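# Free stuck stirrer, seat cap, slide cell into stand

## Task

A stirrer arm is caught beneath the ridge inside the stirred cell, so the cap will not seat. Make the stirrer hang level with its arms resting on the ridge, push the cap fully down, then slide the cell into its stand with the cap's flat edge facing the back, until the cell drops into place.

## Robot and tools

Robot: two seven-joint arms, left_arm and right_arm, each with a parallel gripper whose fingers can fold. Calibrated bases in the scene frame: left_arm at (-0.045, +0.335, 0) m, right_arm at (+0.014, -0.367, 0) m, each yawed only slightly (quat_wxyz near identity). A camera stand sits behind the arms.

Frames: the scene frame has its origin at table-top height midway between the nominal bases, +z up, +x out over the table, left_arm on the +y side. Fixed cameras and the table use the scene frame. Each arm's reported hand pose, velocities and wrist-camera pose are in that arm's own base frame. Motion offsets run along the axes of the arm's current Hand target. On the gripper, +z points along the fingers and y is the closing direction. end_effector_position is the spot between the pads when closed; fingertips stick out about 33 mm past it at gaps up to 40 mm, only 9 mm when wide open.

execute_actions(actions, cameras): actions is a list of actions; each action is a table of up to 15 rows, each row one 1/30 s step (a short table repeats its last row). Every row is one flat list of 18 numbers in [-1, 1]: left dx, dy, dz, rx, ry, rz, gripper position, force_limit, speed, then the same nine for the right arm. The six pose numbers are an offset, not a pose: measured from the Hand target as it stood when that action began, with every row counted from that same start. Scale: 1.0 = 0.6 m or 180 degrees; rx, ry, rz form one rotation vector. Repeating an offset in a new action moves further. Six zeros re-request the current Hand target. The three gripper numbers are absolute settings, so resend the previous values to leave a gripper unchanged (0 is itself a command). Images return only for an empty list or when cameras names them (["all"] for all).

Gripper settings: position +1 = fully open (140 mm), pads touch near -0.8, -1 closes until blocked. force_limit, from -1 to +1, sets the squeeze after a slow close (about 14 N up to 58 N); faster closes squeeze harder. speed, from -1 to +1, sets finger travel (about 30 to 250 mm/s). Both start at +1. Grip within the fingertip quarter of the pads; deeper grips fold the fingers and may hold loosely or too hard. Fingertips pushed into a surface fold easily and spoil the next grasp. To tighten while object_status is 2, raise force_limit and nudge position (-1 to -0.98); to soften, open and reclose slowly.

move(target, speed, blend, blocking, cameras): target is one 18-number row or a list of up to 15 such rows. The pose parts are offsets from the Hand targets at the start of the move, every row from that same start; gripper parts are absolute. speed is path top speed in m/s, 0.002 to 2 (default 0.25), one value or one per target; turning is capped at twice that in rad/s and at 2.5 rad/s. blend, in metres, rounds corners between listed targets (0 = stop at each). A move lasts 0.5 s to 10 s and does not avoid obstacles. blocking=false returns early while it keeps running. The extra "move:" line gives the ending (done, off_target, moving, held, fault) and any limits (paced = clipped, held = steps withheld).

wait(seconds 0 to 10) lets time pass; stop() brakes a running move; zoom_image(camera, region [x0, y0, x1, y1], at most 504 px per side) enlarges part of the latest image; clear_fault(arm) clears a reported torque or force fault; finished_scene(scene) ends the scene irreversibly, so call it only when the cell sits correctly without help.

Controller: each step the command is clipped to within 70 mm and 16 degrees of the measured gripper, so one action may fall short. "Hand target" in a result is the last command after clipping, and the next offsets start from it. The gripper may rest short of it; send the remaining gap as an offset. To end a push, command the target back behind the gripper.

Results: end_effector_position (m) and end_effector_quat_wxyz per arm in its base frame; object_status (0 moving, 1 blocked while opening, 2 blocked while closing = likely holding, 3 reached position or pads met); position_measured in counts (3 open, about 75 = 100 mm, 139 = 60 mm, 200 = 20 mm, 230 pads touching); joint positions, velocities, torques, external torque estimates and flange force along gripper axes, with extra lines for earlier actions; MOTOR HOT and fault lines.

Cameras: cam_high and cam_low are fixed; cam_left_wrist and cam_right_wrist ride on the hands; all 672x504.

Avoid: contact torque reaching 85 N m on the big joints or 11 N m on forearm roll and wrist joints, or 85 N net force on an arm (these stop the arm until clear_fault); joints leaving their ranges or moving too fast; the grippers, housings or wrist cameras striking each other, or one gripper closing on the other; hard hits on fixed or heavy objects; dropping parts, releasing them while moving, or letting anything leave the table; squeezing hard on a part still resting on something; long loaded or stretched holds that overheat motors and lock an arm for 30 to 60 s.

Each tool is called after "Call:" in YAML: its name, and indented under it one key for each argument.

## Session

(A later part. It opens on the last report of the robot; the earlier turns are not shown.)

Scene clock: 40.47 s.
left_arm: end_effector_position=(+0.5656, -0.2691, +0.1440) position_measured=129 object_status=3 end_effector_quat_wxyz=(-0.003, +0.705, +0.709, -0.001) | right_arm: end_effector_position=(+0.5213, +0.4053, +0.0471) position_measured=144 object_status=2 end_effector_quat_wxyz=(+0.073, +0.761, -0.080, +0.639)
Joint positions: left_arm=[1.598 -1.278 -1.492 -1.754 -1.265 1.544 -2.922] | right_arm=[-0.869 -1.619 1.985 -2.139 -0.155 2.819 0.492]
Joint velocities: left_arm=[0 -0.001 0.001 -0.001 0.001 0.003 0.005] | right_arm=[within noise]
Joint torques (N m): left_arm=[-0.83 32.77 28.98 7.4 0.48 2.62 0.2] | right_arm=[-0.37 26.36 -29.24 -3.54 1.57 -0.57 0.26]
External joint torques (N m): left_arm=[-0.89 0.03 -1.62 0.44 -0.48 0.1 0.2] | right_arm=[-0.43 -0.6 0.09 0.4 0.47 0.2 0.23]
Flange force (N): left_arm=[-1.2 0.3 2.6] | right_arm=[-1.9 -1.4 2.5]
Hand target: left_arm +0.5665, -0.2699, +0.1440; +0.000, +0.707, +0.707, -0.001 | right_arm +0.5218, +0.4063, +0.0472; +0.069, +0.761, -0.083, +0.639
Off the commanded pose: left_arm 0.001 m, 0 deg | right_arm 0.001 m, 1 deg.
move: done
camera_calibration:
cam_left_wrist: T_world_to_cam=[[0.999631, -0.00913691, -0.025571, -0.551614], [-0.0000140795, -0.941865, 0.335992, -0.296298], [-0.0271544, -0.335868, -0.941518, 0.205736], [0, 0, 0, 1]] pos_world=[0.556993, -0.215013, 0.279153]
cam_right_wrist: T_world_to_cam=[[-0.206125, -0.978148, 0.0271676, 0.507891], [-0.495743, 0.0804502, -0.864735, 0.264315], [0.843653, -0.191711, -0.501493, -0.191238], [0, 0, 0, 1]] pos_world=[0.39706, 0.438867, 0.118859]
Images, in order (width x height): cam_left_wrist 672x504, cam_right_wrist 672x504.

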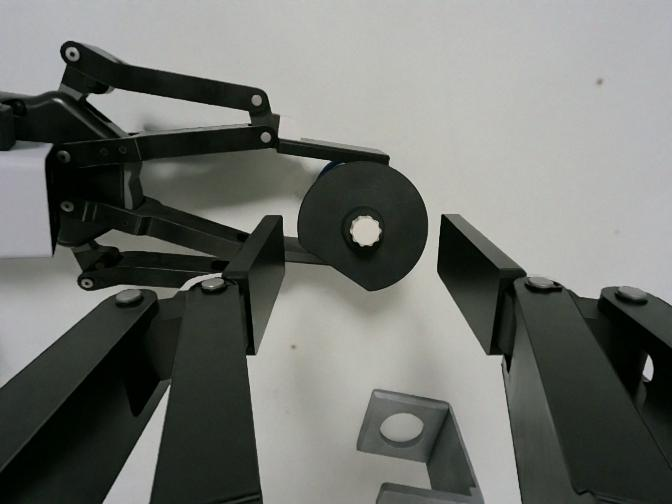

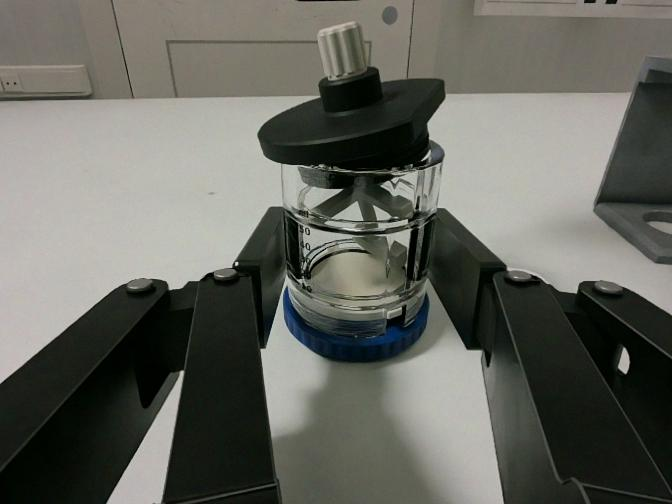

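Call:
move:
  target:
    - [0.0,0.0,0.033,0,0,0,0,1,1,0,0,0,0,0,0,-1,-1,-1]
    - [0.0,0.0,0.033,0,0,0,-1,-0.05,-1,0,0,0,0,0,0,-1,-1,-1]
  speed: 0.08
  cameras: ["cam_left_wrist","cam_right_wrist"]

Scene clock: 44.07 s.
left_arm: end_effector_position=(+0.5661, -0.2691, +0.1246) position_measured=202 object_status=0 end_effector_quat_wxyz=(-0.002, +0.706, +0.709, -0.001) | right_arm: end_effector_position=(+0.5213, +0.4053, +0.0471) position_measured=144 object_status=2 end_effector_quat_wxyz=(+0.073, +0.761, -0.080, +0.639)
Joint positions: left_arm=[1.595 -1.296 -1.519 -1.772 -1.289 1.572 -2.914] | right_arm=[-0.869 -1.619 1.985 -2.139 -0.155 2.819 0.492]
Joint torques (N m): left_arm=[-0.89 32.55 28.71 7.02 0.6 2.58 0.18] | right_arm=[-0.42 26.4 -29.24 -3.6 1.59 -0.57 0.29]
External joint torques (N m): left_arm=[-0.98 -0.32 -2.23 0.46 -0.36 0.05 0.18] | right_arm=[-0.49 -0.46 -0.04 0.41 0.49 0.22 0.26]
Flange force (N): left_arm=[-1.5 0.4 3.6] | right_arm=[-1.6 -1.5 2.5]
Hand target: left_arm +0.5665, -0.2699, +0.1242; +0.000, +0.707, +0.707, -0.001 | right_arm +0.5218, +0.4063, +0.0472; +0.069, +0.761, -0.083, +0.639
Off the commanded pose: left_arm 0.001 m, 0 deg | right_arm 0.001 m, 1 deg.
move: done
camera_calibration:
cam_left_wrist: T_world_to_cam=[[0.99965, -0.0107699, -0.0241547, -0.553142], [-0.00201947, -0.941745, 0.336322, -0.288686], [-0.0263698, -0.336155, -0.941437, 0.186864], [0, 0, 0, 1]] pos_world=[0.557293, -0.215011, 0.259651]
cam_right_wrist: T_world_to_cam=[[-0.206125, -0.978148, 0.0271676, 0.507891], [-0.495743, 0.0804502, -0.864735, 0.264315], [0.843653, -0.191711, -0.501493, -0.191238], [0, 0, 0, 1]] pos_world=[0.39706, 0.438867, 0.118859]
Images, in order (width x height): cam_left_wrist 672x504, cam_right_wrist 672x504.

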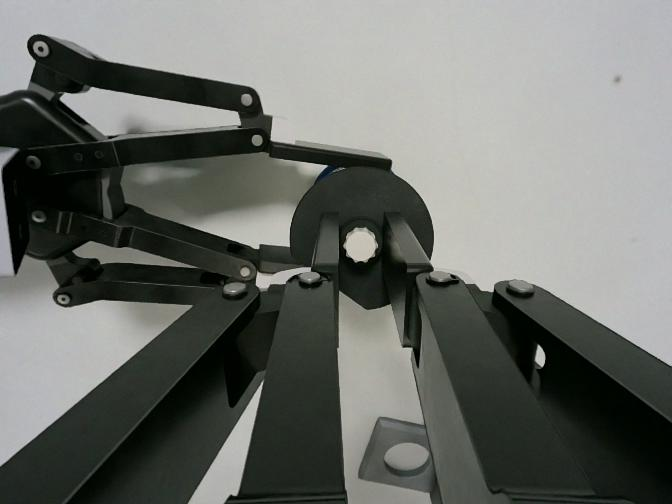

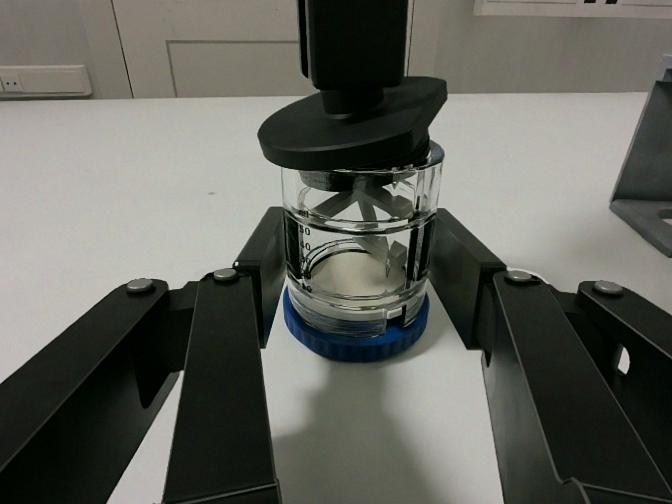

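Call:
wait:
  seconds: 0.7
  cameras: ["cam_left_wrist","cam_right_wrist","cam_high"]

Scene clock: 44.93 s.
left_arm: end_effector_position=(+0.5661, -0.2691, +0.1246) position_measured=202 object_status=2 end_effector_quat_wxyz=(-0.002, +0.706, +0.709, -0.001) | right_arm: end_effector_position=(+0.5213, +0.4053, +0.0471) position_measured=144 object_status=2 end_effector_quat_wxyz=(+0.073, +0.761, -0.080, +0.639)
Joint positions: left_arm=[1.595 -1.296 -1.519 -1.772 -1.289 1.572 -2.914] | right_arm=[-0.869 -1.619 1.985 -2.139 -0.155 2.819 0.492]
Joint torques (N m): left_arm=[-0.9 32.57 28.73 7.02 0.58 2.57 0.17] | right_arm=[-0.38 26.38 -29.21 -3.57 1.57 -0.57 0.28]
External joint torques (N m): left_arm=[-0.8 -0.3 -2.2 0.32 -0.37 0.05 0.17] | right_arm=[-0.35 -0.49 0.11 0.49 0.47 0.23 0.25]
Flange force (N): left_arm=[-1.2 0.5 3.7] | right_arm=[-1.9 -1.5 2.3]
Hand target: left_arm +0.5665, -0.2699, +0.1242; +0.000, +0.707, +0.707, -0.001 | right_arm +0.5218, +0.4063, +0.0472; +0.069, +0.761, -0.083, +0.639
Tool commands: left_gripper/position=-1.0 left_gripper/force_limit=-0.05 left_gripper/speed=-1.0 right_gripper/position=-1.0 right_gripper/force_limit=-1.0 right_gripper/speed=-1.0
Off the commanded pose: left_arm 0.001 m, 0 deg | right_arm 0.001 m, 1 deg.
wait: 0.70 s; at rest from the start
camera_calibration:
cam_left_wrist: T_world_to_cam=[[0.99965, -0.0107699, -0.0241547, -0.553142], [-0.00201947, -0.941745, 0.336322, -0.288686], [-0.0263698, -0.336155, -0.941437, 0.186864], [0, 0, 0, 1]] pos_world=[0.557293, -0.215011, 0.259651]
cam_right_wrist: T_world_to_cam=[[-0.206125, -0.978148, 0.0271676, 0.507891], [-0.495743, 0.0804502, -0.864735, 0.264315], [0.843653, -0.191711, -0.501493, -0.191238], [0, 0, 0, 1]] pos_world=[0.39706, 0.438867, 0.118859]
Images, in order (width x height): cam_high 672x504, cam_left_wrist 672x504, cam_right_wrist 672x504.

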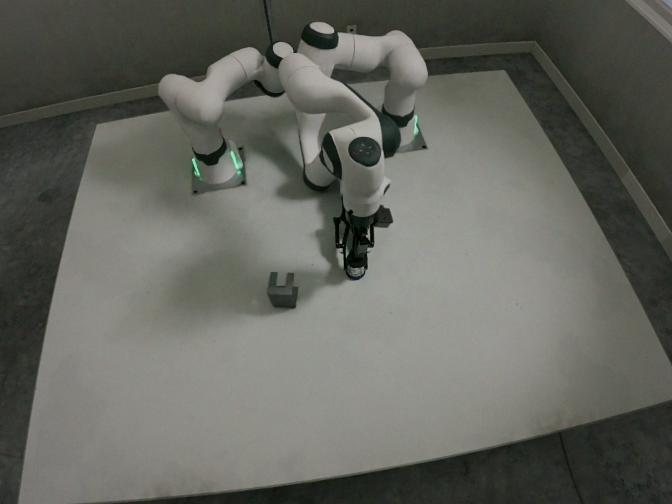

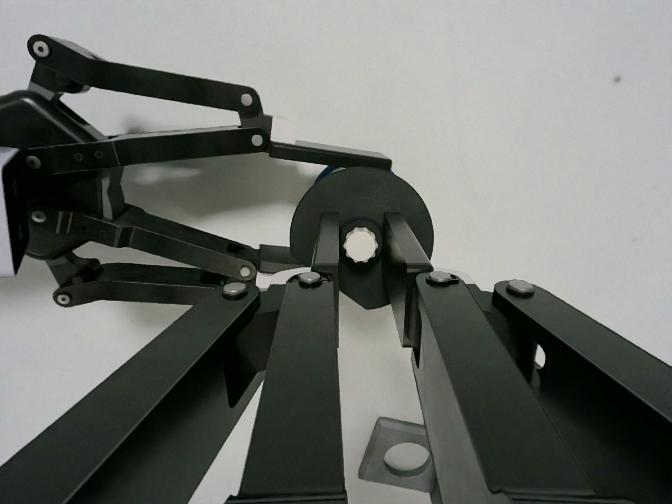

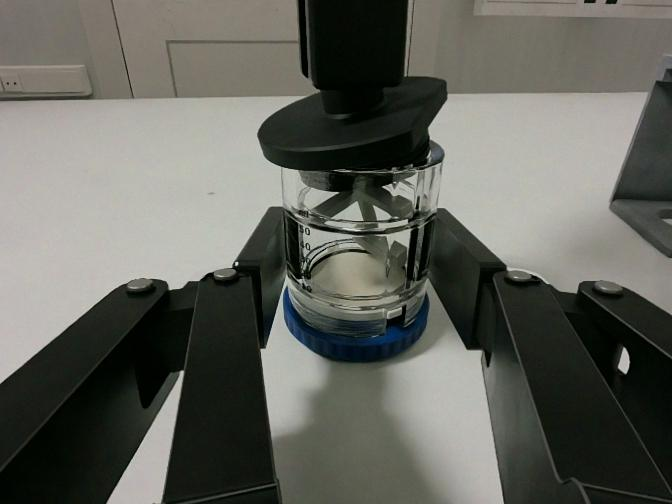

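Call:
move:
  target: [0.0,0.0,-0.05,0,0,0,-1,-0.05,-1,0,0,0,0,0,0,-1,-1,-1]
  speed: 0.05
  cameras: ["cam_left_wrist","cam_right_wrist"]

Call:
zoom_image:
  camera: "cam_right_wrist"
  region: [230, 20, 480, 270]

Scene clock: 46.47 s.
left_arm: end_effector_position=(+0.5671, -0.2708, +0.1532) position_measured=202 object_status=2 end_effector_quat_wxyz=(+0.001, +0.709, +0.706, +0.000) | right_arm: end_effector_position=(+0.5213, +0.4055, +0.0471) position_measured=144 object_status=2 end_effector_quat_wxyz=(+0.072, +0.761, -0.080, +0.639)
Joint positions: left_arm=[1.597 -1.269 -1.481 -1.748 -1.26 1.54 -2.916] | right_arm=[-0.869 -1.619 1.985 -2.139 -0.155 2.82 0.492]
Joint velocities: left_arm=[0.002 -0.001 0 0.001 0.001 -0.005 -0.001] | right_arm=[within noise]
Joint torques (N m): left_arm=[0.26 33.06 29.48 8.39 1.18 2.22 -0.17] | right_arm=[-0.42 26.33 -29.65 -3.66 1.57 -0.6 0.26]
External joint torques (N m): left_arm=[0.18 0.23 -1.19 1.21 0.22 -0.32 -0.17] | right_arm=[-0.42 -0.5 -0.46 0.36 0.48 0.19 0.23]
Flange force (N): left_arm=[-2.9 6.5 -0.7] | right_arm=[-1.0 -1.5 2.4]
Hand target: left_arm +0.5666, -0.2699, +0.1542; +0.000, +0.707, +0.707, -0.001 | right_arm +0.5218, +0.4063, +0.0472; +0.069, +0.761, -0.083, +0.639
Off the commanded pose: left_arm 0.001 m, 0 deg | right_arm 0.001 m, 1 deg.
move: done
camera_calibration:
cam_left_wrist: T_world_to_cam=[[0.999646, -0.0190802, -0.0185641, -0.556575], [-0.0116397, -0.940429, 0.339792, -0.294605], [-0.0239415, -0.339455, -0.940318, 0.210854], [0, 0, 0, 1]] pos_world=[0.557997, -0.216099, 0.288041]
cam_right_wrist: T_world_to_cam=[[-0.205856, -0.978209, 0.0270108, 0.507924], [-0.495796, 0.0804595, -0.864704, 0.264406], [0.843688, -0.191396, -0.501555, -0.191315], [0, 0, 0, 1]] pos_world=[0.397061, 0.438965, 0.118959]
Images, in order (width x height): cam_left_wrist 672x504, cam_right_wrist 672x504.

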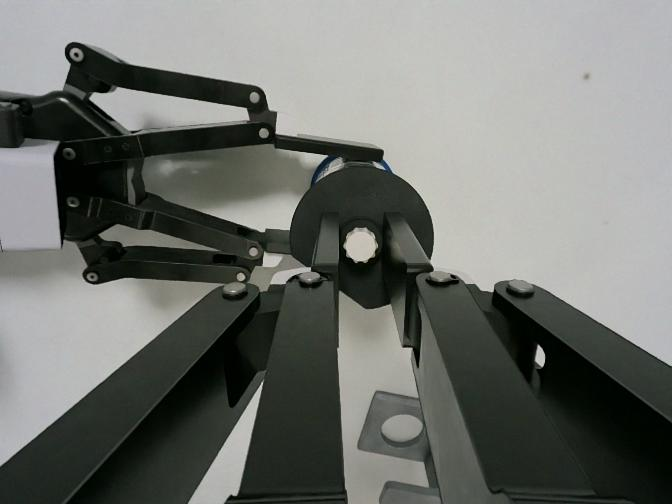

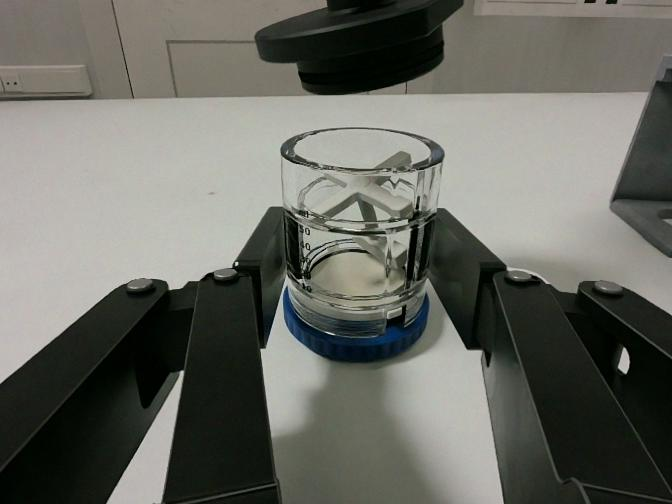

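Scaled by 2.016 from the camera's 672x504 image, which has a finer 960x720 frame.

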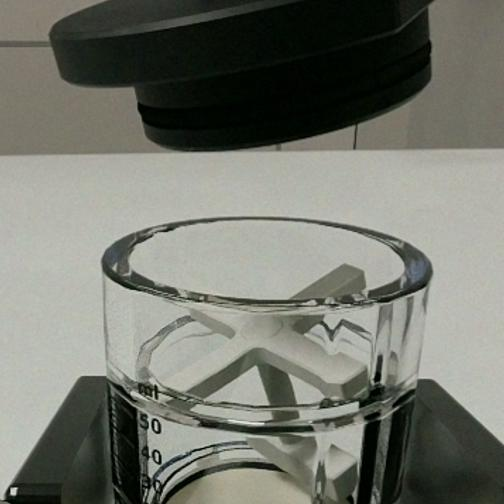

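Call:
move:
  target:
    - [0.0,0.0,-0.133,0,0,0,-1,-0.05,-1,0,0,0,0,0,0,-1,-1,-1]
    - [0.283,-0.033,-0.133,0.0648,0.0441,-0.617,-1,-0.05,-1,0,0,0,0,0,0,-1,-1,-1]
  speed: 0.2
  blend: 0.03
  cameras: ["all"]

Call:
zoom_image:
  camera: "cam_low"
  region: [330, 180, 430, 280]

Call:
zoom_image:
  camera: "cam_right_wrist"
  region: [260, 100, 460, 300]

Scene clock: 55.33 s.
left_arm: end_effector_position=(+0.5449, -0.0988, +0.2331) position_measured=202 object_status=2 end_effector_quat_wxyz=(+0.076, +0.469, +0.872, -0.118) | right_arm: end_effector_position=(+0.5213, +0.4055, +0.0471) position_measured=144 object_status=2 end_effector_quat_wxyz=(+0.072, +0.761, -0.080, +0.639)
Joint positions: left_arm=[1.934 -1.529 -1.103 -1.981 -1.576 0.982 -3.009] | right_arm=[-0.869 -1.619 1.985 -2.139 -0.155 2.82 0.492]
Joint velocities: left_arm=[-0.001 0 -0.001 -0.001 -0.001 0.004 0.001] | right_arm=[within noise]
Joint torques (N m): left_arm=[-1.01 30.47 26.53 3.48 -0.55 2.07 -0.21] | right_arm=[-0.41 26.35 -29.58 -3.63 1.57 -0.6 0.31]
External joint torques (N m): left_arm=[-1.09 0.56 -1.7 0.65 -0.61 0.07 -0.19] | right_arm=[-0.45 -0.5 -0.37 0.39 0.48 0.19 0.28]
Flange force (N): left_arm=[-2.9 1.6 2.8] | right_arm=[-1.2 -1.5 2.5]
Hand target: left_arm +0.5469, -0.1001, +0.2340; +0.039, +0.350, +0.931, -0.101 | right_arm +0.5218, +0.4063, +0.0472; +0.069, +0.761, -0.083, +0.639
Off the commanded pose: left_arm 0.003 m, 81 deg; orientation clipped | right_arm 0.001 m, 1 deg.
joint sent to its limit (left arm) — joint 7 (wrist roll), lower limit. The joint targets are off in orientation, not in position.
move: off_target (left_arm); limits=paced
camera_calibration:
cam_left_wrist: T_world_to_cam=[[0.844578, 0.514057, -0.149775, -0.361858], [0.50225, -0.663668, 0.554337, -0.462934], [0.18556, -0.543405, -0.818705, 0.181218], [0, 0, 0, 1]] pos_world=[0.504499, -0.0227441, 0.350788]
cam_right_wrist: T_world_to_cam=[[-0.205856, -0.978209, 0.0270108, 0.507924], [-0.495796, 0.0804595, -0.864704, 0.264406], [0.843688, -0.191396, -0.501555, -0.191315], [0, 0, 0, 1]] pos_world=[0.397061, 0.438965, 0.118959]

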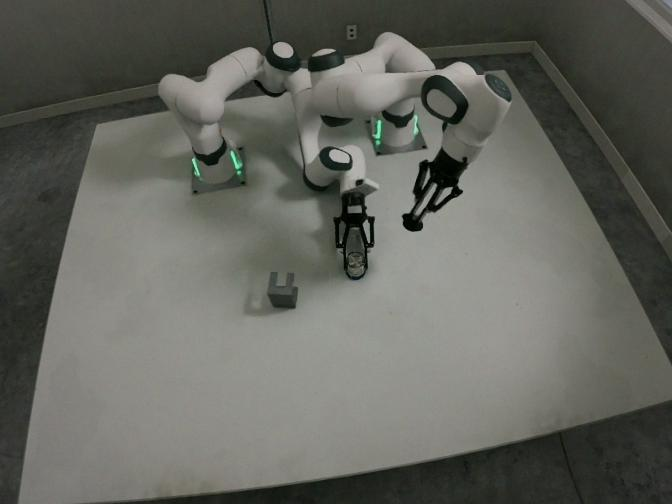

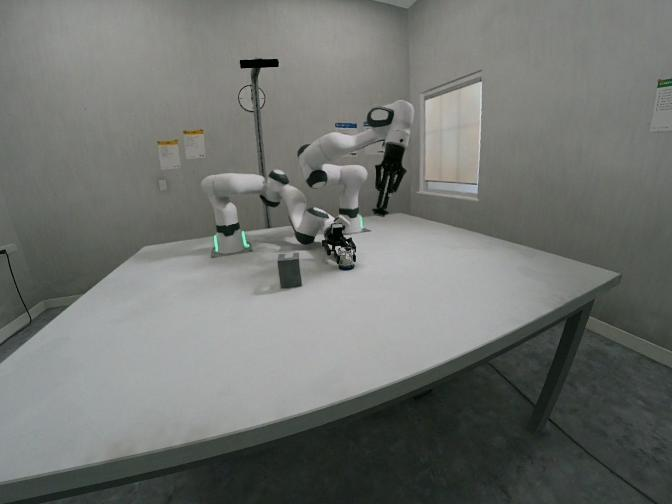

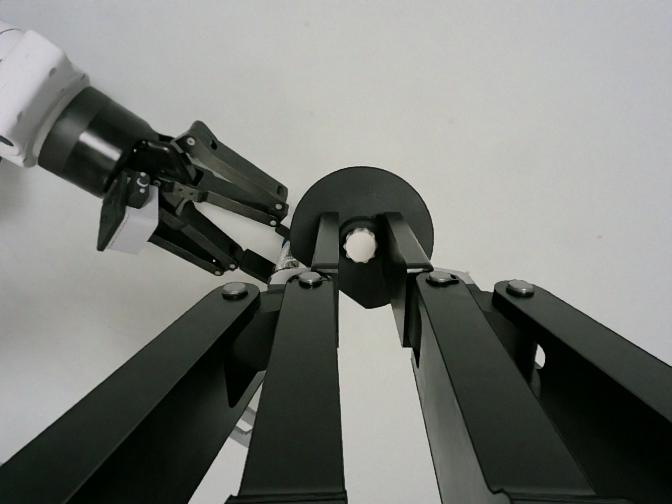

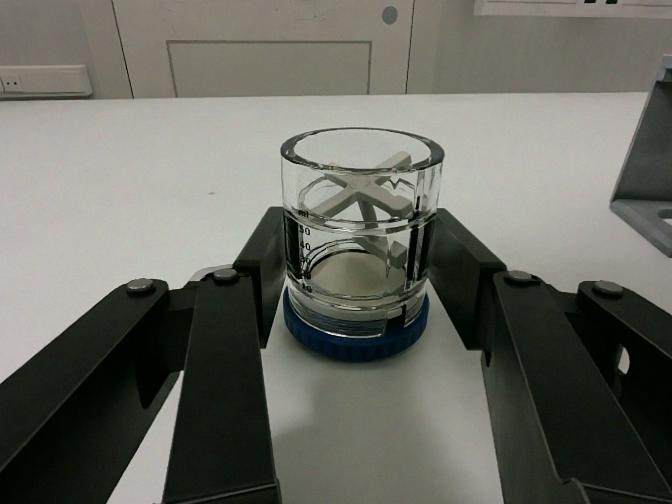

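Scaled by 5.040 from the camera's 672x504 image, which has a finer 960x720 frame.

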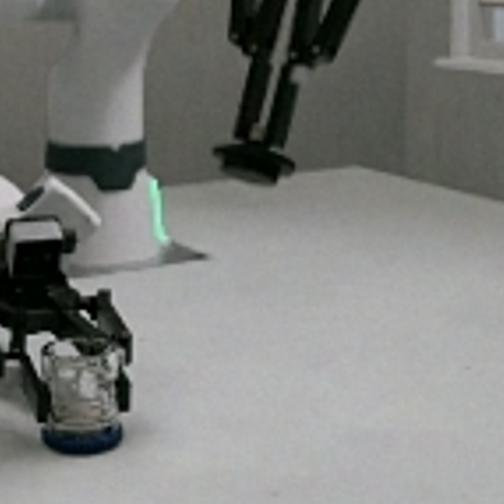

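Scaled by 2.520 from the camera's 672x504 image, which has a finer 960x720 frame.

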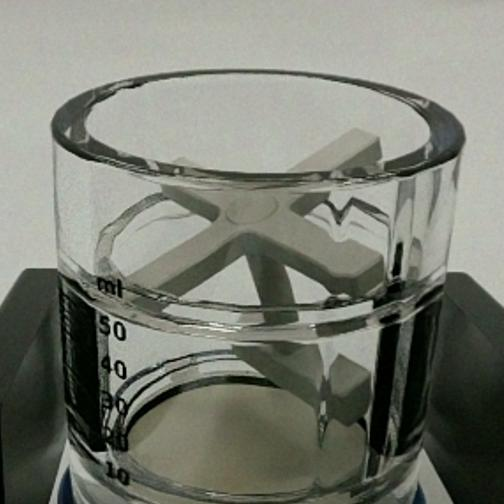

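Call:
move:
  target: [0,0,0,0.0785,-0.1644,0.7985,-1,-0.05,-1,0,0,0,0,0,0,-1,-1,-1]
  speed: 0.4

Call:
move:
  target: [0,0,0,0.0785,-0.1644,0.7985,-1,-0.05,-1,0,0,0,0,0,0,-1,-1,-1]
  speed: 0.4
  cameras: ["all"]

Call:
zoom_image:
  camera: "cam_low"
  region: [330, 180, 430, 280]

Scene clock: 61.37 s.
left_arm: end_effector_position=(+0.5483, -0.1000, +0.2331) position_measured=202 object_status=2 end_effector_quat_wxyz=(+0.252, +0.954, -0.081, -0.144) | right_arm: end_effector_position=(+0.5213, +0.4055, +0.0471) position_measured=144 object_status=2 end_effector_quat_wxyz=(+0.072, +0.761, -0.080, +0.639)
Joint positions: left_arm=[2.275 -1.313 -1.333 -1.526 -1.513 0.766 -0.782] | right_arm=[-0.869 -1.619 1.985 -2.139 -0.155 2.82 0.492]
Joint velocities: left_arm=[0.001 0 0 0 0 0.001 0.005] | right_arm=[within noise]
Joint torques (N m): left_arm=[-0.34 38.56 26.53 4.8 0.14 0.52 0.24] | right_arm=[-0.41 26.38 -29.65 -3.61 1.58 -0.6 0.27]
External joint torques (N m): left_arm=[-0.44 0.22 -1.44 0.8 0.06 -0.32 0.19] | right_arm=[-0.28 -0.46 -0.32 0.5 0.49 0.21 0.24]
Flange force (N): left_arm=[3.4 -0.3 -1.5] | right_arm=[-1.3 -1.6 2.2]
Hand target: left_arm +0.5469, -0.1001, +0.2340; +0.252, +0.953, -0.083, -0.145 | right_arm +0.5218, +0.4063, +0.0472; +0.069, +0.761, -0.083, +0.639
Off the commanded pose: left_arm 0.002 m, 0 deg | right_arm 0.001 m, 1 deg.
move: done; limits=paced

Scene clock: 66.40 s.
left_arm: end_effector_position=(+0.5465, -0.1011, +0.2336) position_measured=202 object_status=2 end_effector_quat_wxyz=(-0.104, -0.187, +0.977, -0.021) | right_arm: end_effector_position=(+0.5213, +0.4055, +0.0471) position_measured=144 object_status=2 end_effector_quat_wxyz=(+0.072, +0.761, -0.080, +0.639)
Joint positions: left_arm=[1.93 -1.222 -1.328 -1.666 -1.159 1.167 1.736] | right_arm=[-0.869 -1.619 1.985 -2.139 -0.155 2.82 0.492]
Joint velocities: left_arm=[0.001 0.001 0 -0.001 0.001 -0.001 0.006] | right_arm=[within noise]
Joint torques (N m): left_arm=[-0.78 32.38 27.31 7.88 0.82 1.93 0.18] | right_arm=[-0.39 26.34 -29.64 -3.67 1.59 -0.58 0.29]
External joint torques (N m): left_arm=[-0.75 -0.04 -1.24 0.42 -0.11 0.09 0.18] | right_arm=[-0.45 -0.55 -0.34 0.31 0.49 0.2 0.26]
Flange force (N): left_arm=[-1.0 -1.2 1.1] | right_arm=[-1.2 -1.2 2.5]
Hand target: left_arm +0.5469, -0.1001, +0.2340; -0.102, -0.185, +0.977, -0.020 | right_arm +0.5218, +0.4063, +0.0472; +0.069, +0.761, -0.083, +0.639
Off the commanded pose: left_arm 0.001 m, 0 deg | right_arm 0.001 m, 1 deg.
move: done; limits=paced
camera_calibration:
cam_left_wrist: T_world_to_cam=[[-0.360462, 0.93247, -0.0238171, 0.309479], [0.923436, 0.360341, 0.131985, -0.493525], [0.131654, 0.025582, -0.990966, 0.307313], [0, 0, 0, 1]] pos_world=[0.526835, -0.118604, 0.377045]
cam_right_wrist: T_world_to_cam=[[-0.205856, -0.978209, 0.0270108, 0.507924], [-0.495796, 0.0804595, -0.864704, 0.264406], [0.843688, -0.191396, -0.501555, -0.191315], [0, 0, 0, 1]] pos_world=[0.397061, 0.438965, 0.118959]

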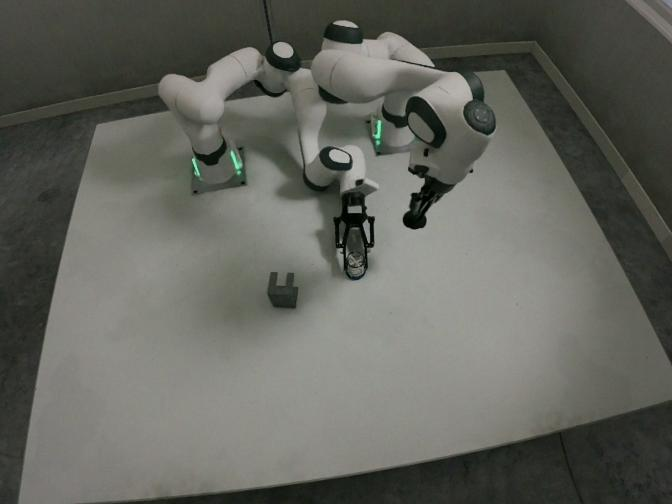

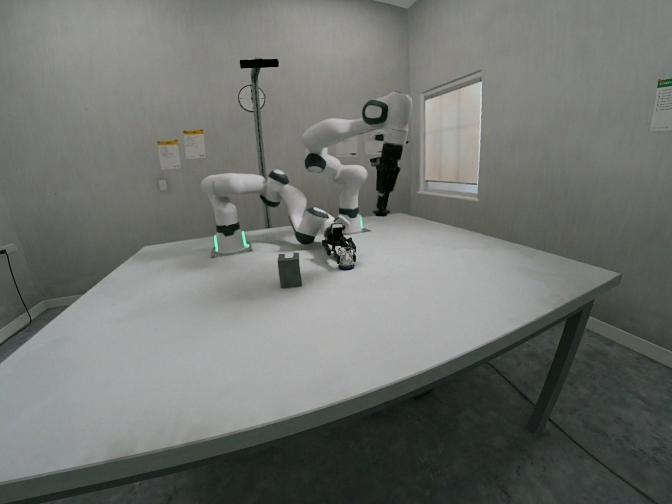

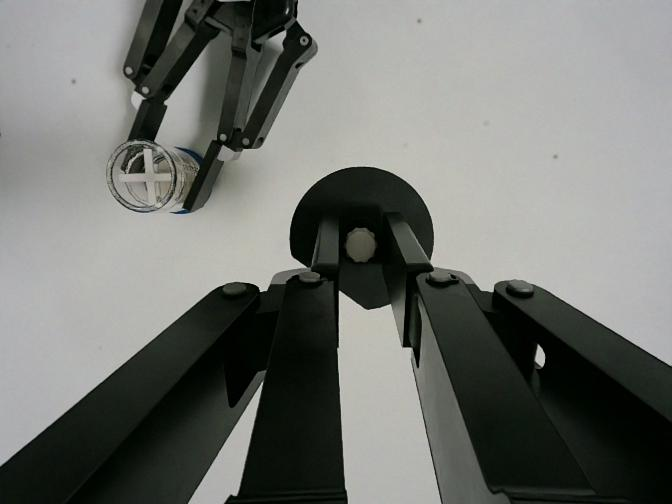

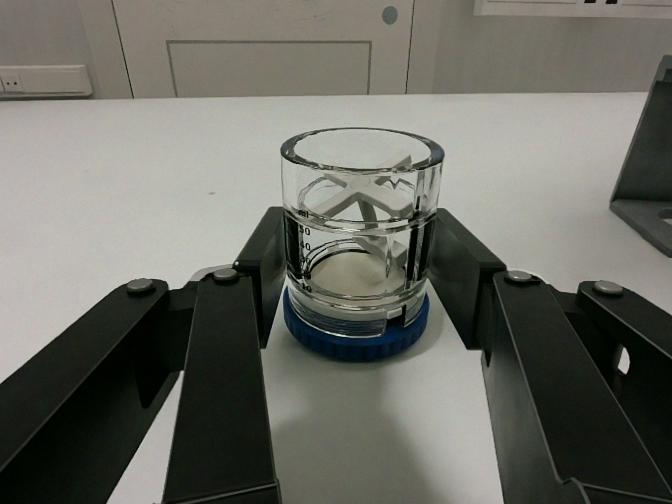

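Scaled by 5.040 from the camera's 672x504 image, which has a finer 960x720 frame.

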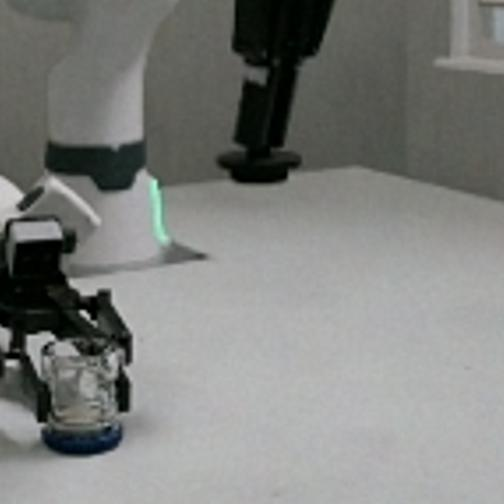

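Call:
move:
  target: [-0.055,0,0.2607,0,0,0,-1,-0.05,-1,0,0,0,0,0,0,-1,-1,-1]
  speed: 0.15
  cameras: ["cam_low","cam_high"]

Call:
zoom_image:
  camera: "cam_low"
  region: [330, 180, 430, 280]

Scene clock: 68.53 s.
left_arm: end_effector_position=(+0.5452, -0.1005, +0.0741) position_measured=202 object_status=2 end_effector_quat_wxyz=(-0.105, -0.187, +0.976, -0.019) | right_arm: end_effector_position=(+0.5213, +0.4055, +0.0471) position_measured=144 object_status=2 end_effector_quat_wxyz=(+0.072, +0.761, -0.080, +0.639)
Joint positions: left_arm=[1.88 -1.404 -1.523 -1.848 -1.349 1.362 1.787] | right_arm=[-0.869 -1.619 1.985 -2.139 -0.155 2.82 0.492]
Joint velocities: left_arm=[0 -0.001 0 0.001 -0.001 0.005 0.005] | right_arm=[within noise]
Joint torques (N m): left_arm=[-0.42 32.06 29.57 4.5 0.5 1.92 0.1] | right_arm=[-0.43 26.38 -29.61 -3.61 1.58 -0.6 0.3]
External joint torques (N m): left_arm=[-0.52 -0.17 -1.33 0.56 -0.48 0.09 0.1] | right_arm=[-0.48 -0.5 -0.31 0.35 0.48 0.19 0.27]
Flange force (N): left_arm=[-1.6 -1.5 2.4] | right_arm=[-1.3 -1.5 2.5]
Hand target: left_arm +0.5468, -0.1003, +0.0741; -0.102, -0.185, +0.977, -0.020 | right_arm +0.5218, +0.4063, +0.0472; +0.069, +0.761, -0.083, +0.639
Off the commanded pose: left_arm 0.002 m, 0 deg | right_arm 0.001 m, 1 deg.
move: done
Images, in order (width x height): cam_high 672x504, cam_low 672x504.

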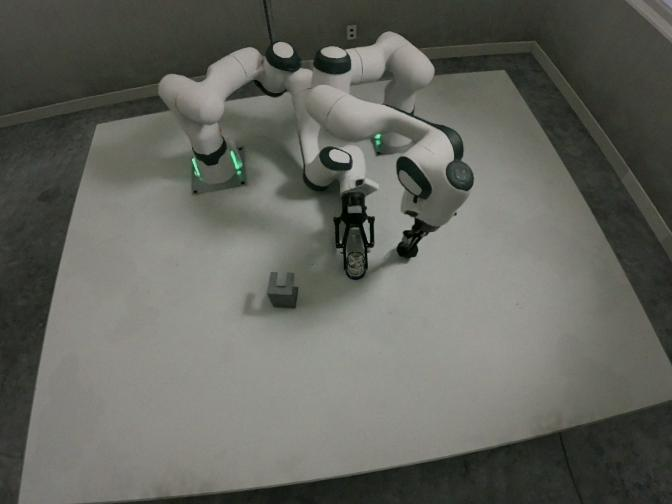

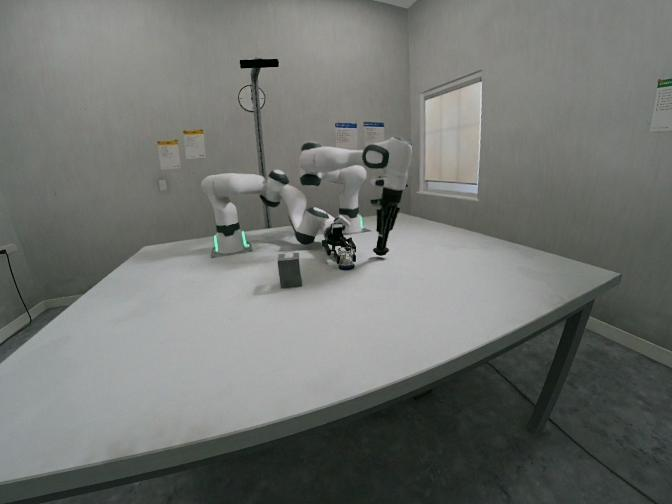

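Scaled by 5.040 from the camera's 672x504 image, which has a finer 960x720 frame.

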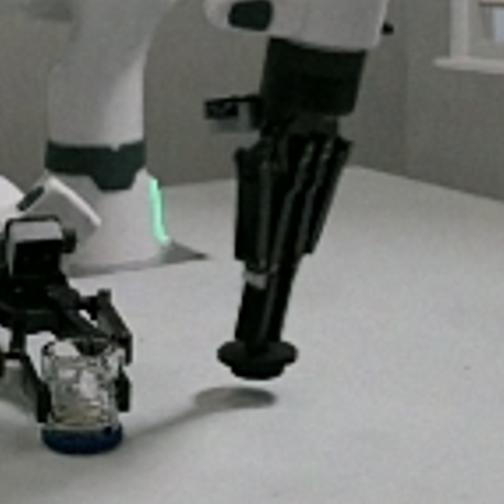

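Call:
move:
  target: [-0.0035,0,0.0163,0,0,0,-1,-0.05,-1,0,0,0,0,0,0,-1,-1,-1]
  speed: 0.06

Call:
move:
  target: [-0.0017,0,0.008,0,0,0,-1,-0.05,-1,0,0,0,0,0,0,-1,-1,-1]
  speed: 0.03
  cameras: ["cam_low","cam_left_wrist"]

Call:
zoom_image:
  camera: "cam_low"
  region: [360, 220, 410, 270]

Scene clock: 69.80 s.
left_arm: end_effector_position=(+0.5455, -0.1002, +0.0645) position_measured=202 object_status=2 end_effector_quat_wxyz=(-0.105, -0.187, +0.977, -0.019) | right_arm: end_effector_position=(+0.5213, +0.4055, +0.0471) position_measured=144 object_status=2 end_effector_quat_wxyz=(+0.072, +0.761, -0.080, +0.639)
Joint positions: left_arm=[1.88 -1.413 -1.538 -1.852 -1.362 1.375 1.79] | right_arm=[-0.869 -1.619 1.985 -2.139 -0.155 2.82 0.492]
Joint velocities: left_arm=[0 -0.001 -0.001 -0.001 -0.002 0.005 0.001] | right_arm=[within noise]
Joint torques (N m): left_arm=[-0.69 31.98 29.26 4.22 0.54 2.03 0.2] | right_arm=[-0.42 26.39 -29.6 -3.64 1.58 -0.58 0.29]
External joint torques (N m): left_arm=[-0.79 -0.24 -1.73 0.47 -0.44 0.18 0.19] | right_arm=[-0.54 -0.6 -0.28 0.33 0.48 0.2 0.26]
Flange force (N): left_arm=[-0.7 -1.2 3.4] | right_arm=[-1.4 -1.5 2.7]
Hand target: left_arm +0.5468, -0.1003, +0.0641; -0.102, -0.185, +0.977, -0.020 | right_arm +0.5218, +0.4063, +0.0472; +0.069, +0.761, -0.083, +0.639
Off the commanded pose: left_arm 0.001 m, 0 deg | right_arm 0.001 m, 1 deg.
move: done

Scene clock: 70.50 s.
left_arm: end_effector_position=(+0.5455, -0.1002, +0.0596) position_measured=202 object_status=2 end_effector_quat_wxyz=(-0.105, -0.187, +0.977, -0.019) | right_arm: end_effector_position=(+0.5213, +0.4055, +0.0471) position_measured=144 object_status=2 end_effector_quat_wxyz=(+0.072, +0.761, -0.080, +0.639)
Joint positions: left_arm=[1.88 -1.417 -1.545 -1.855 -1.368 1.382 1.79] | right_arm=[-0.869 -1.619 1.985 -2.139 -0.155 2.82 0.492]
Joint velocities: left_arm=[0.001 -0.001 0 0.001 -0.002 0.004 0.001] | right_arm=[within noise]
Joint torques (N m): left_arm=[-0.73 32.02 29.18 4.14 0.51 1.98 0.12] | right_arm=[-0.44 26.37 -29.66 -3.6 1.58 -0.59 0.29]
External joint torques (N m): left_arm=[-0.73 -0.26 -1.89 0.45 -0.47 0.13 0.12] | right_arm=[-0.46 -0.53 -0.38 0.42 0.48 0.2 0.26]
Flange force (N): left_arm=[-1.0 -1.4 3.6] | right_arm=[-1.3 -1.7 2.6]
Hand target: left_arm +0.5468, -0.1003, +0.0592; -0.102, -0.185, +0.977, -0.020 | right_arm +0.5218, +0.4063, +0.0472; +0.069, +0.761, -0.083, +0.639
Off the commanded pose: left_arm 0.001 m, 0 deg | right_arm 0.001 m, 1 deg.
move: done
camera_calibration:
cam_left_wrist: T_world_to_cam=[[-0.359345, 0.932979, -0.0205124, 0.303365], [0.924183, 0.358834, 0.130857, -0.470565], [0.129448, 0.0280657, -0.991189, 0.136447], [0, 0, 0, 1]] pos_world=[0.526238, -0.118008, 0.203044]
Images, in order (width x height): cam_low 672x504, cam_left_wrist 672x504.

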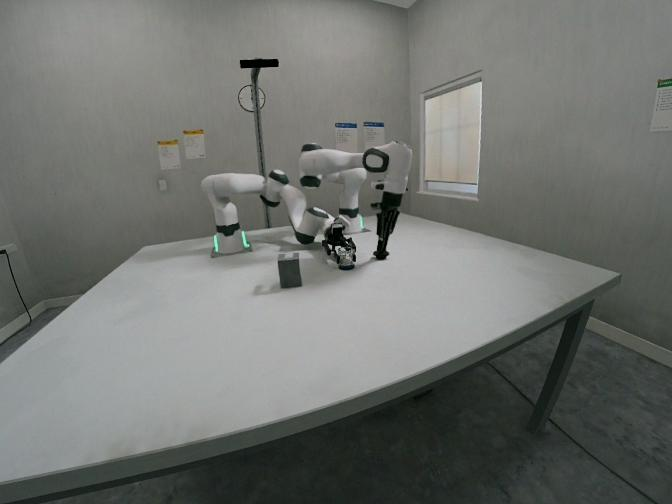

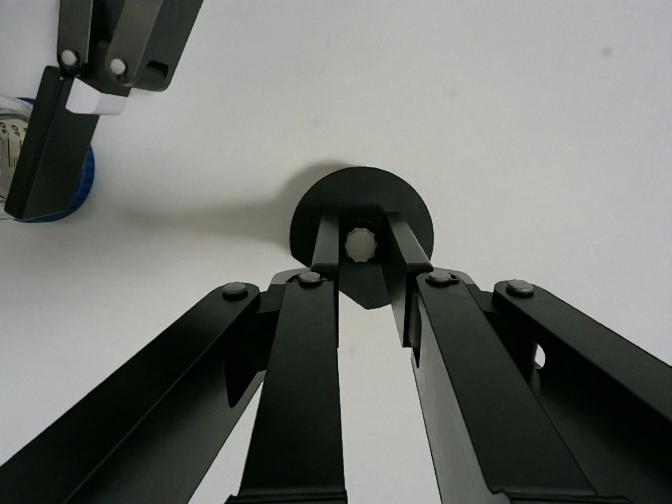

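Scaled by 10.080 from the camera's 672x504 image, which has a finer 960x720 frame.

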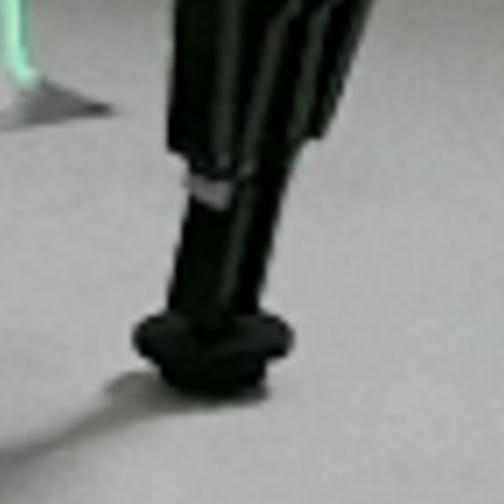

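Call:
move:
  target: [-0.0009,0,0.0041,0,0,0,-1,-0.05,-1,0,0,0,0,0,0,-1,-1,-1]
  speed: 0.02

Call:
move:
  target: [-0.0009,0,0.0041,0,0,0,-1,-0.05,-1,0,0,0,0,0,0,-1,-1,-1]
  speed: 0.02
  cameras: ["cam_low"]

Call:
zoom_image:
  camera: "cam_low"
  region: [360, 220, 410, 270]

Scene clock: 71.57 s.
left_arm: end_effector_position=(+0.5457, -0.1002, +0.0571) position_measured=202 object_status=2 end_effector_quat_wxyz=(-0.105, -0.187, +0.977, -0.019) | right_arm: end_effector_position=(+0.5213, +0.4055, +0.0471) position_measured=144 object_status=2 end_effector_quat_wxyz=(+0.072, +0.761, -0.080, +0.639)
Joint positions: left_arm=[1.88 -1.418 -1.55 -1.856 -1.37 1.386 1.791] | right_arm=[-0.869 -1.619 1.985 -2.139 -0.155 2.82 0.492]
Joint torques (N m): left_arm=[-0.7 32.08 29.02 4.05 0.51 2.03 0.16] | right_arm=[-0.4 26.32 -29.67 -3.62 1.59 -0.6 0.26]
External joint torques (N m): left_arm=[-0.7 -0.24 -2.14 0.38 -0.47 0.17 0.15] | right_arm=[-0.38 -0.52 -0.33 0.43 0.49 0.2 0.23]
Flange force (N): left_arm=[-1.0 -1.2 4.0] | right_arm=[-1.3 -1.6 2.4]
Hand target: left_arm +0.5468, -0.1003, +0.0567; -0.102, -0.185, +0.977, -0.020 | right_arm +0.5218, +0.4063, +0.0472; +0.069, +0.761, -0.083, +0.639
Off the commanded pose: left_arm 0.001 m, 0 deg | right_arm 0.001 m, 1 deg.
move: done

Scene clock: 72.27 s.
left_arm: end_effector_position=(+0.5456, -0.1002, +0.0549) position_measured=202 object_status=2 end_effector_quat_wxyz=(-0.105, -0.187, +0.977, -0.019) | right_arm: end_effector_position=(+0.5213, +0.4055, +0.0471) position_measured=144 object_status=2 end_effector_quat_wxyz=(+0.072, +0.761, -0.080, +0.639)
Joint positions: left_arm=[1.88 -1.419 -1.554 -1.856 -1.372 1.389 1.791] | right_arm=[-0.869 -1.619 1.985 -2.139 -0.155 2.82 0.492]
Joint torques (N m): left_arm=[-0.68 31.85 28.92 4.05 0.39 2.12 0.14] | right_arm=[-0.4 26.35 -29.6 -3.62 1.58 -0.59 0.27]
External joint torques (N m): left_arm=[-0.52 -0.46 -2.17 0.34 -0.59 0.28 0.13] | right_arm=[-0.39 -0.52 -0.23 0.4 0.48 0.2 0.24]
Flange force (N): left_arm=[-1.5 -1.2 4.5] | right_arm=[-1.4 -1.5 2.4]
Hand target: left_arm +0.5469, -0.1003, +0.0542; -0.102, -0.185, +0.977, -0.020 | right_arm +0.5218, +0.4063, +0.0472; +0.069, +0.761, -0.083, +0.639
Off the commanded pose: left_arm 0.001 m, 0 deg | right_arm 0.001 m, 1 deg.
move: done
Images, in order (width x height): cam_low 672x504.

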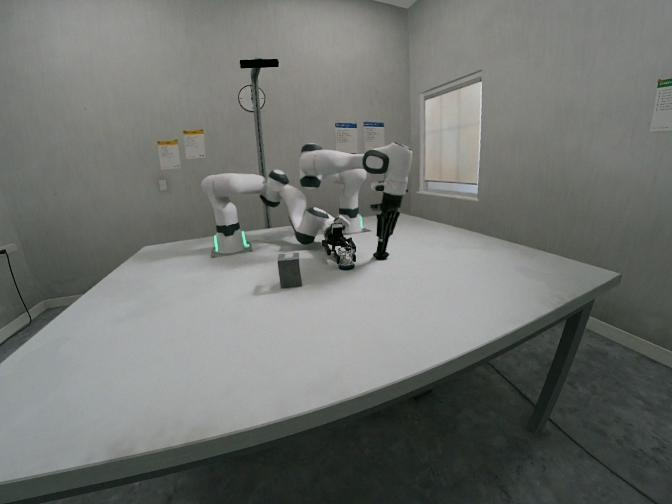

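Scaled by 10.080 from the camera's 672x504 image, which has a finer 960x720 frame.

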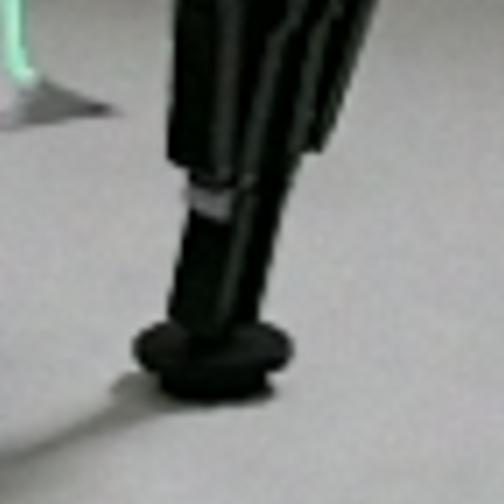

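Call:
move:
  target:
    - [-0.0003,0,0.0013,0,0,0,-1,-0.05,-1,0,0,0,0,0,0,-1,-1,-1]
    - [-0.0003,0,0.0013,0,0,0,0.2,-0.05,-0.8,0,0,0,0,0,0,-1,-1,-1]
    - [0,0,-0.2,0,0,0,0.2,-0.05,-0.8,0,0,0,0,0,0,-1,-1,-1]
  speed: [0.02,0.02,0.15]
  cameras: ["cam_low","cam_left_wrist"]

Call:
zoom_image:
  camera: "cam_low"
  region: [360, 220, 410, 270]

Scene clock: 76.50 s.
left_arm: end_effector_position=(+0.5713, -0.0916, +0.1714) position_measured=104 object_status=3 end_effector_quat_wxyz=(-0.100, -0.182, +0.978, -0.021) | right_arm: end_effector_position=(+0.5213, +0.4055, +0.0471) position_measured=144 object_status=2 end_effector_quat_wxyz=(+0.072, +0.761, -0.080, +0.639)
Joint positions: left_arm=[1.979 -1.29 -1.419 -1.673 -1.24 1.253 1.759] | right_arm=[-0.869 -1.619 1.985 -2.139 -0.155 2.82 0.492]
Joint velocities: left_arm=[0.001 0 0 -0.001 0.001 -0.004 -0.004] | right_arm=[within noise]
Joint torques (N m): left_arm=[0.32 34.32 27.97 7.35 1.21 1.5 -0.11] | right_arm=[-0.42 26.37 -29.58 -3.62 1.57 -0.6 0.29]
External joint torques (N m): left_arm=[0.36 0.04 -1.79 1.16 0.27 -0.37 -0.12] | right_arm=[-0.42 -0.51 -0.29 0.4 0.47 0.2 0.26]
Flange force (N): left_arm=[-7.3 -3.2 -2.0] | right_arm=[-1.3 -1.5 2.4]
Hand target: left_arm +0.5700, -0.0911, +0.1716; -0.102, -0.185, +0.977, -0.020 | right_arm +0.5218, +0.4063, +0.0472; +0.069, +0.761, -0.083, +0.639
Off the commanded pose: left_arm 0.001 m, 0 deg | right_arm 0.001 m, 1 deg.
move: done
camera_calibration:
cam_left_wrist: T_world_to_cam=[[-0.350257, 0.93627, -0.0267881, 0.303004], [0.926044, 0.35044, 0.140124, -0.515477], [0.140582, 0.0242725, -0.989772, 0.236711], [0, 0, 0, 1]] pos_world=[0.550206, -0.108795, 0.314638]
Images, in order (width x height): cam_low 672x504, cam_left_wrist 672x504.

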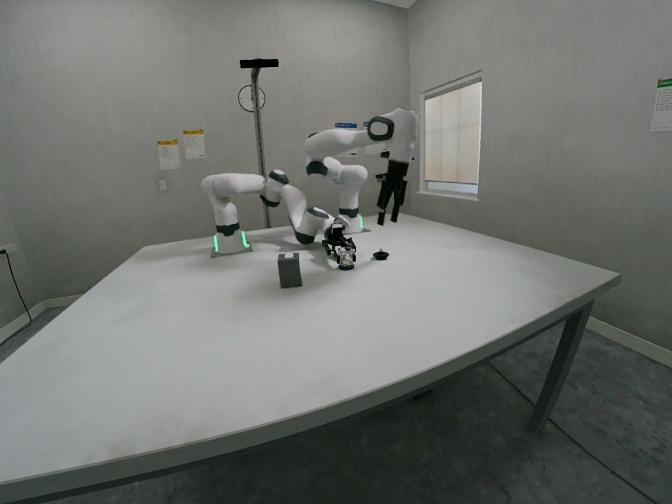

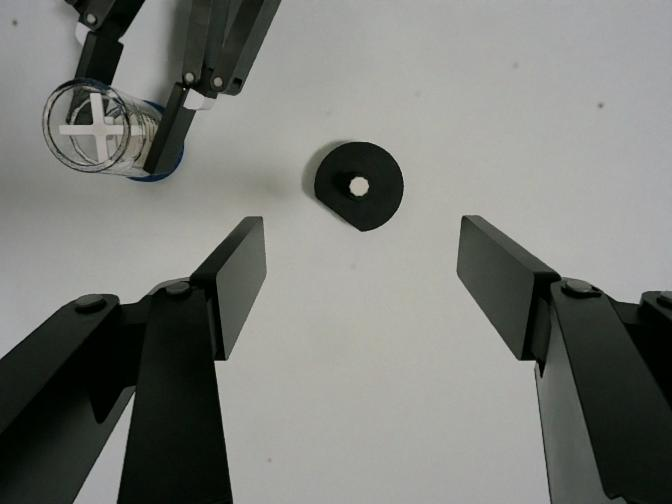

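Scaled by 10.080 from the camera's 672x504 image, which has a finer 960x720 frame.

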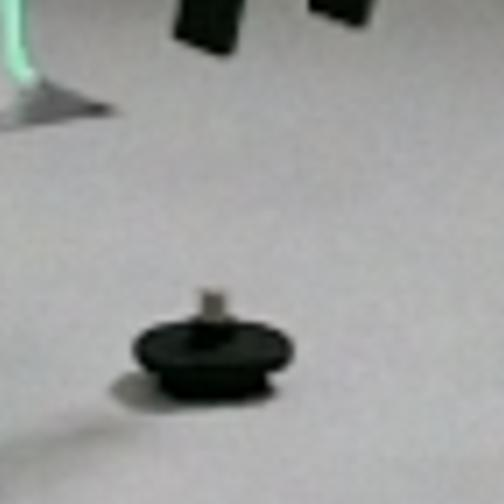

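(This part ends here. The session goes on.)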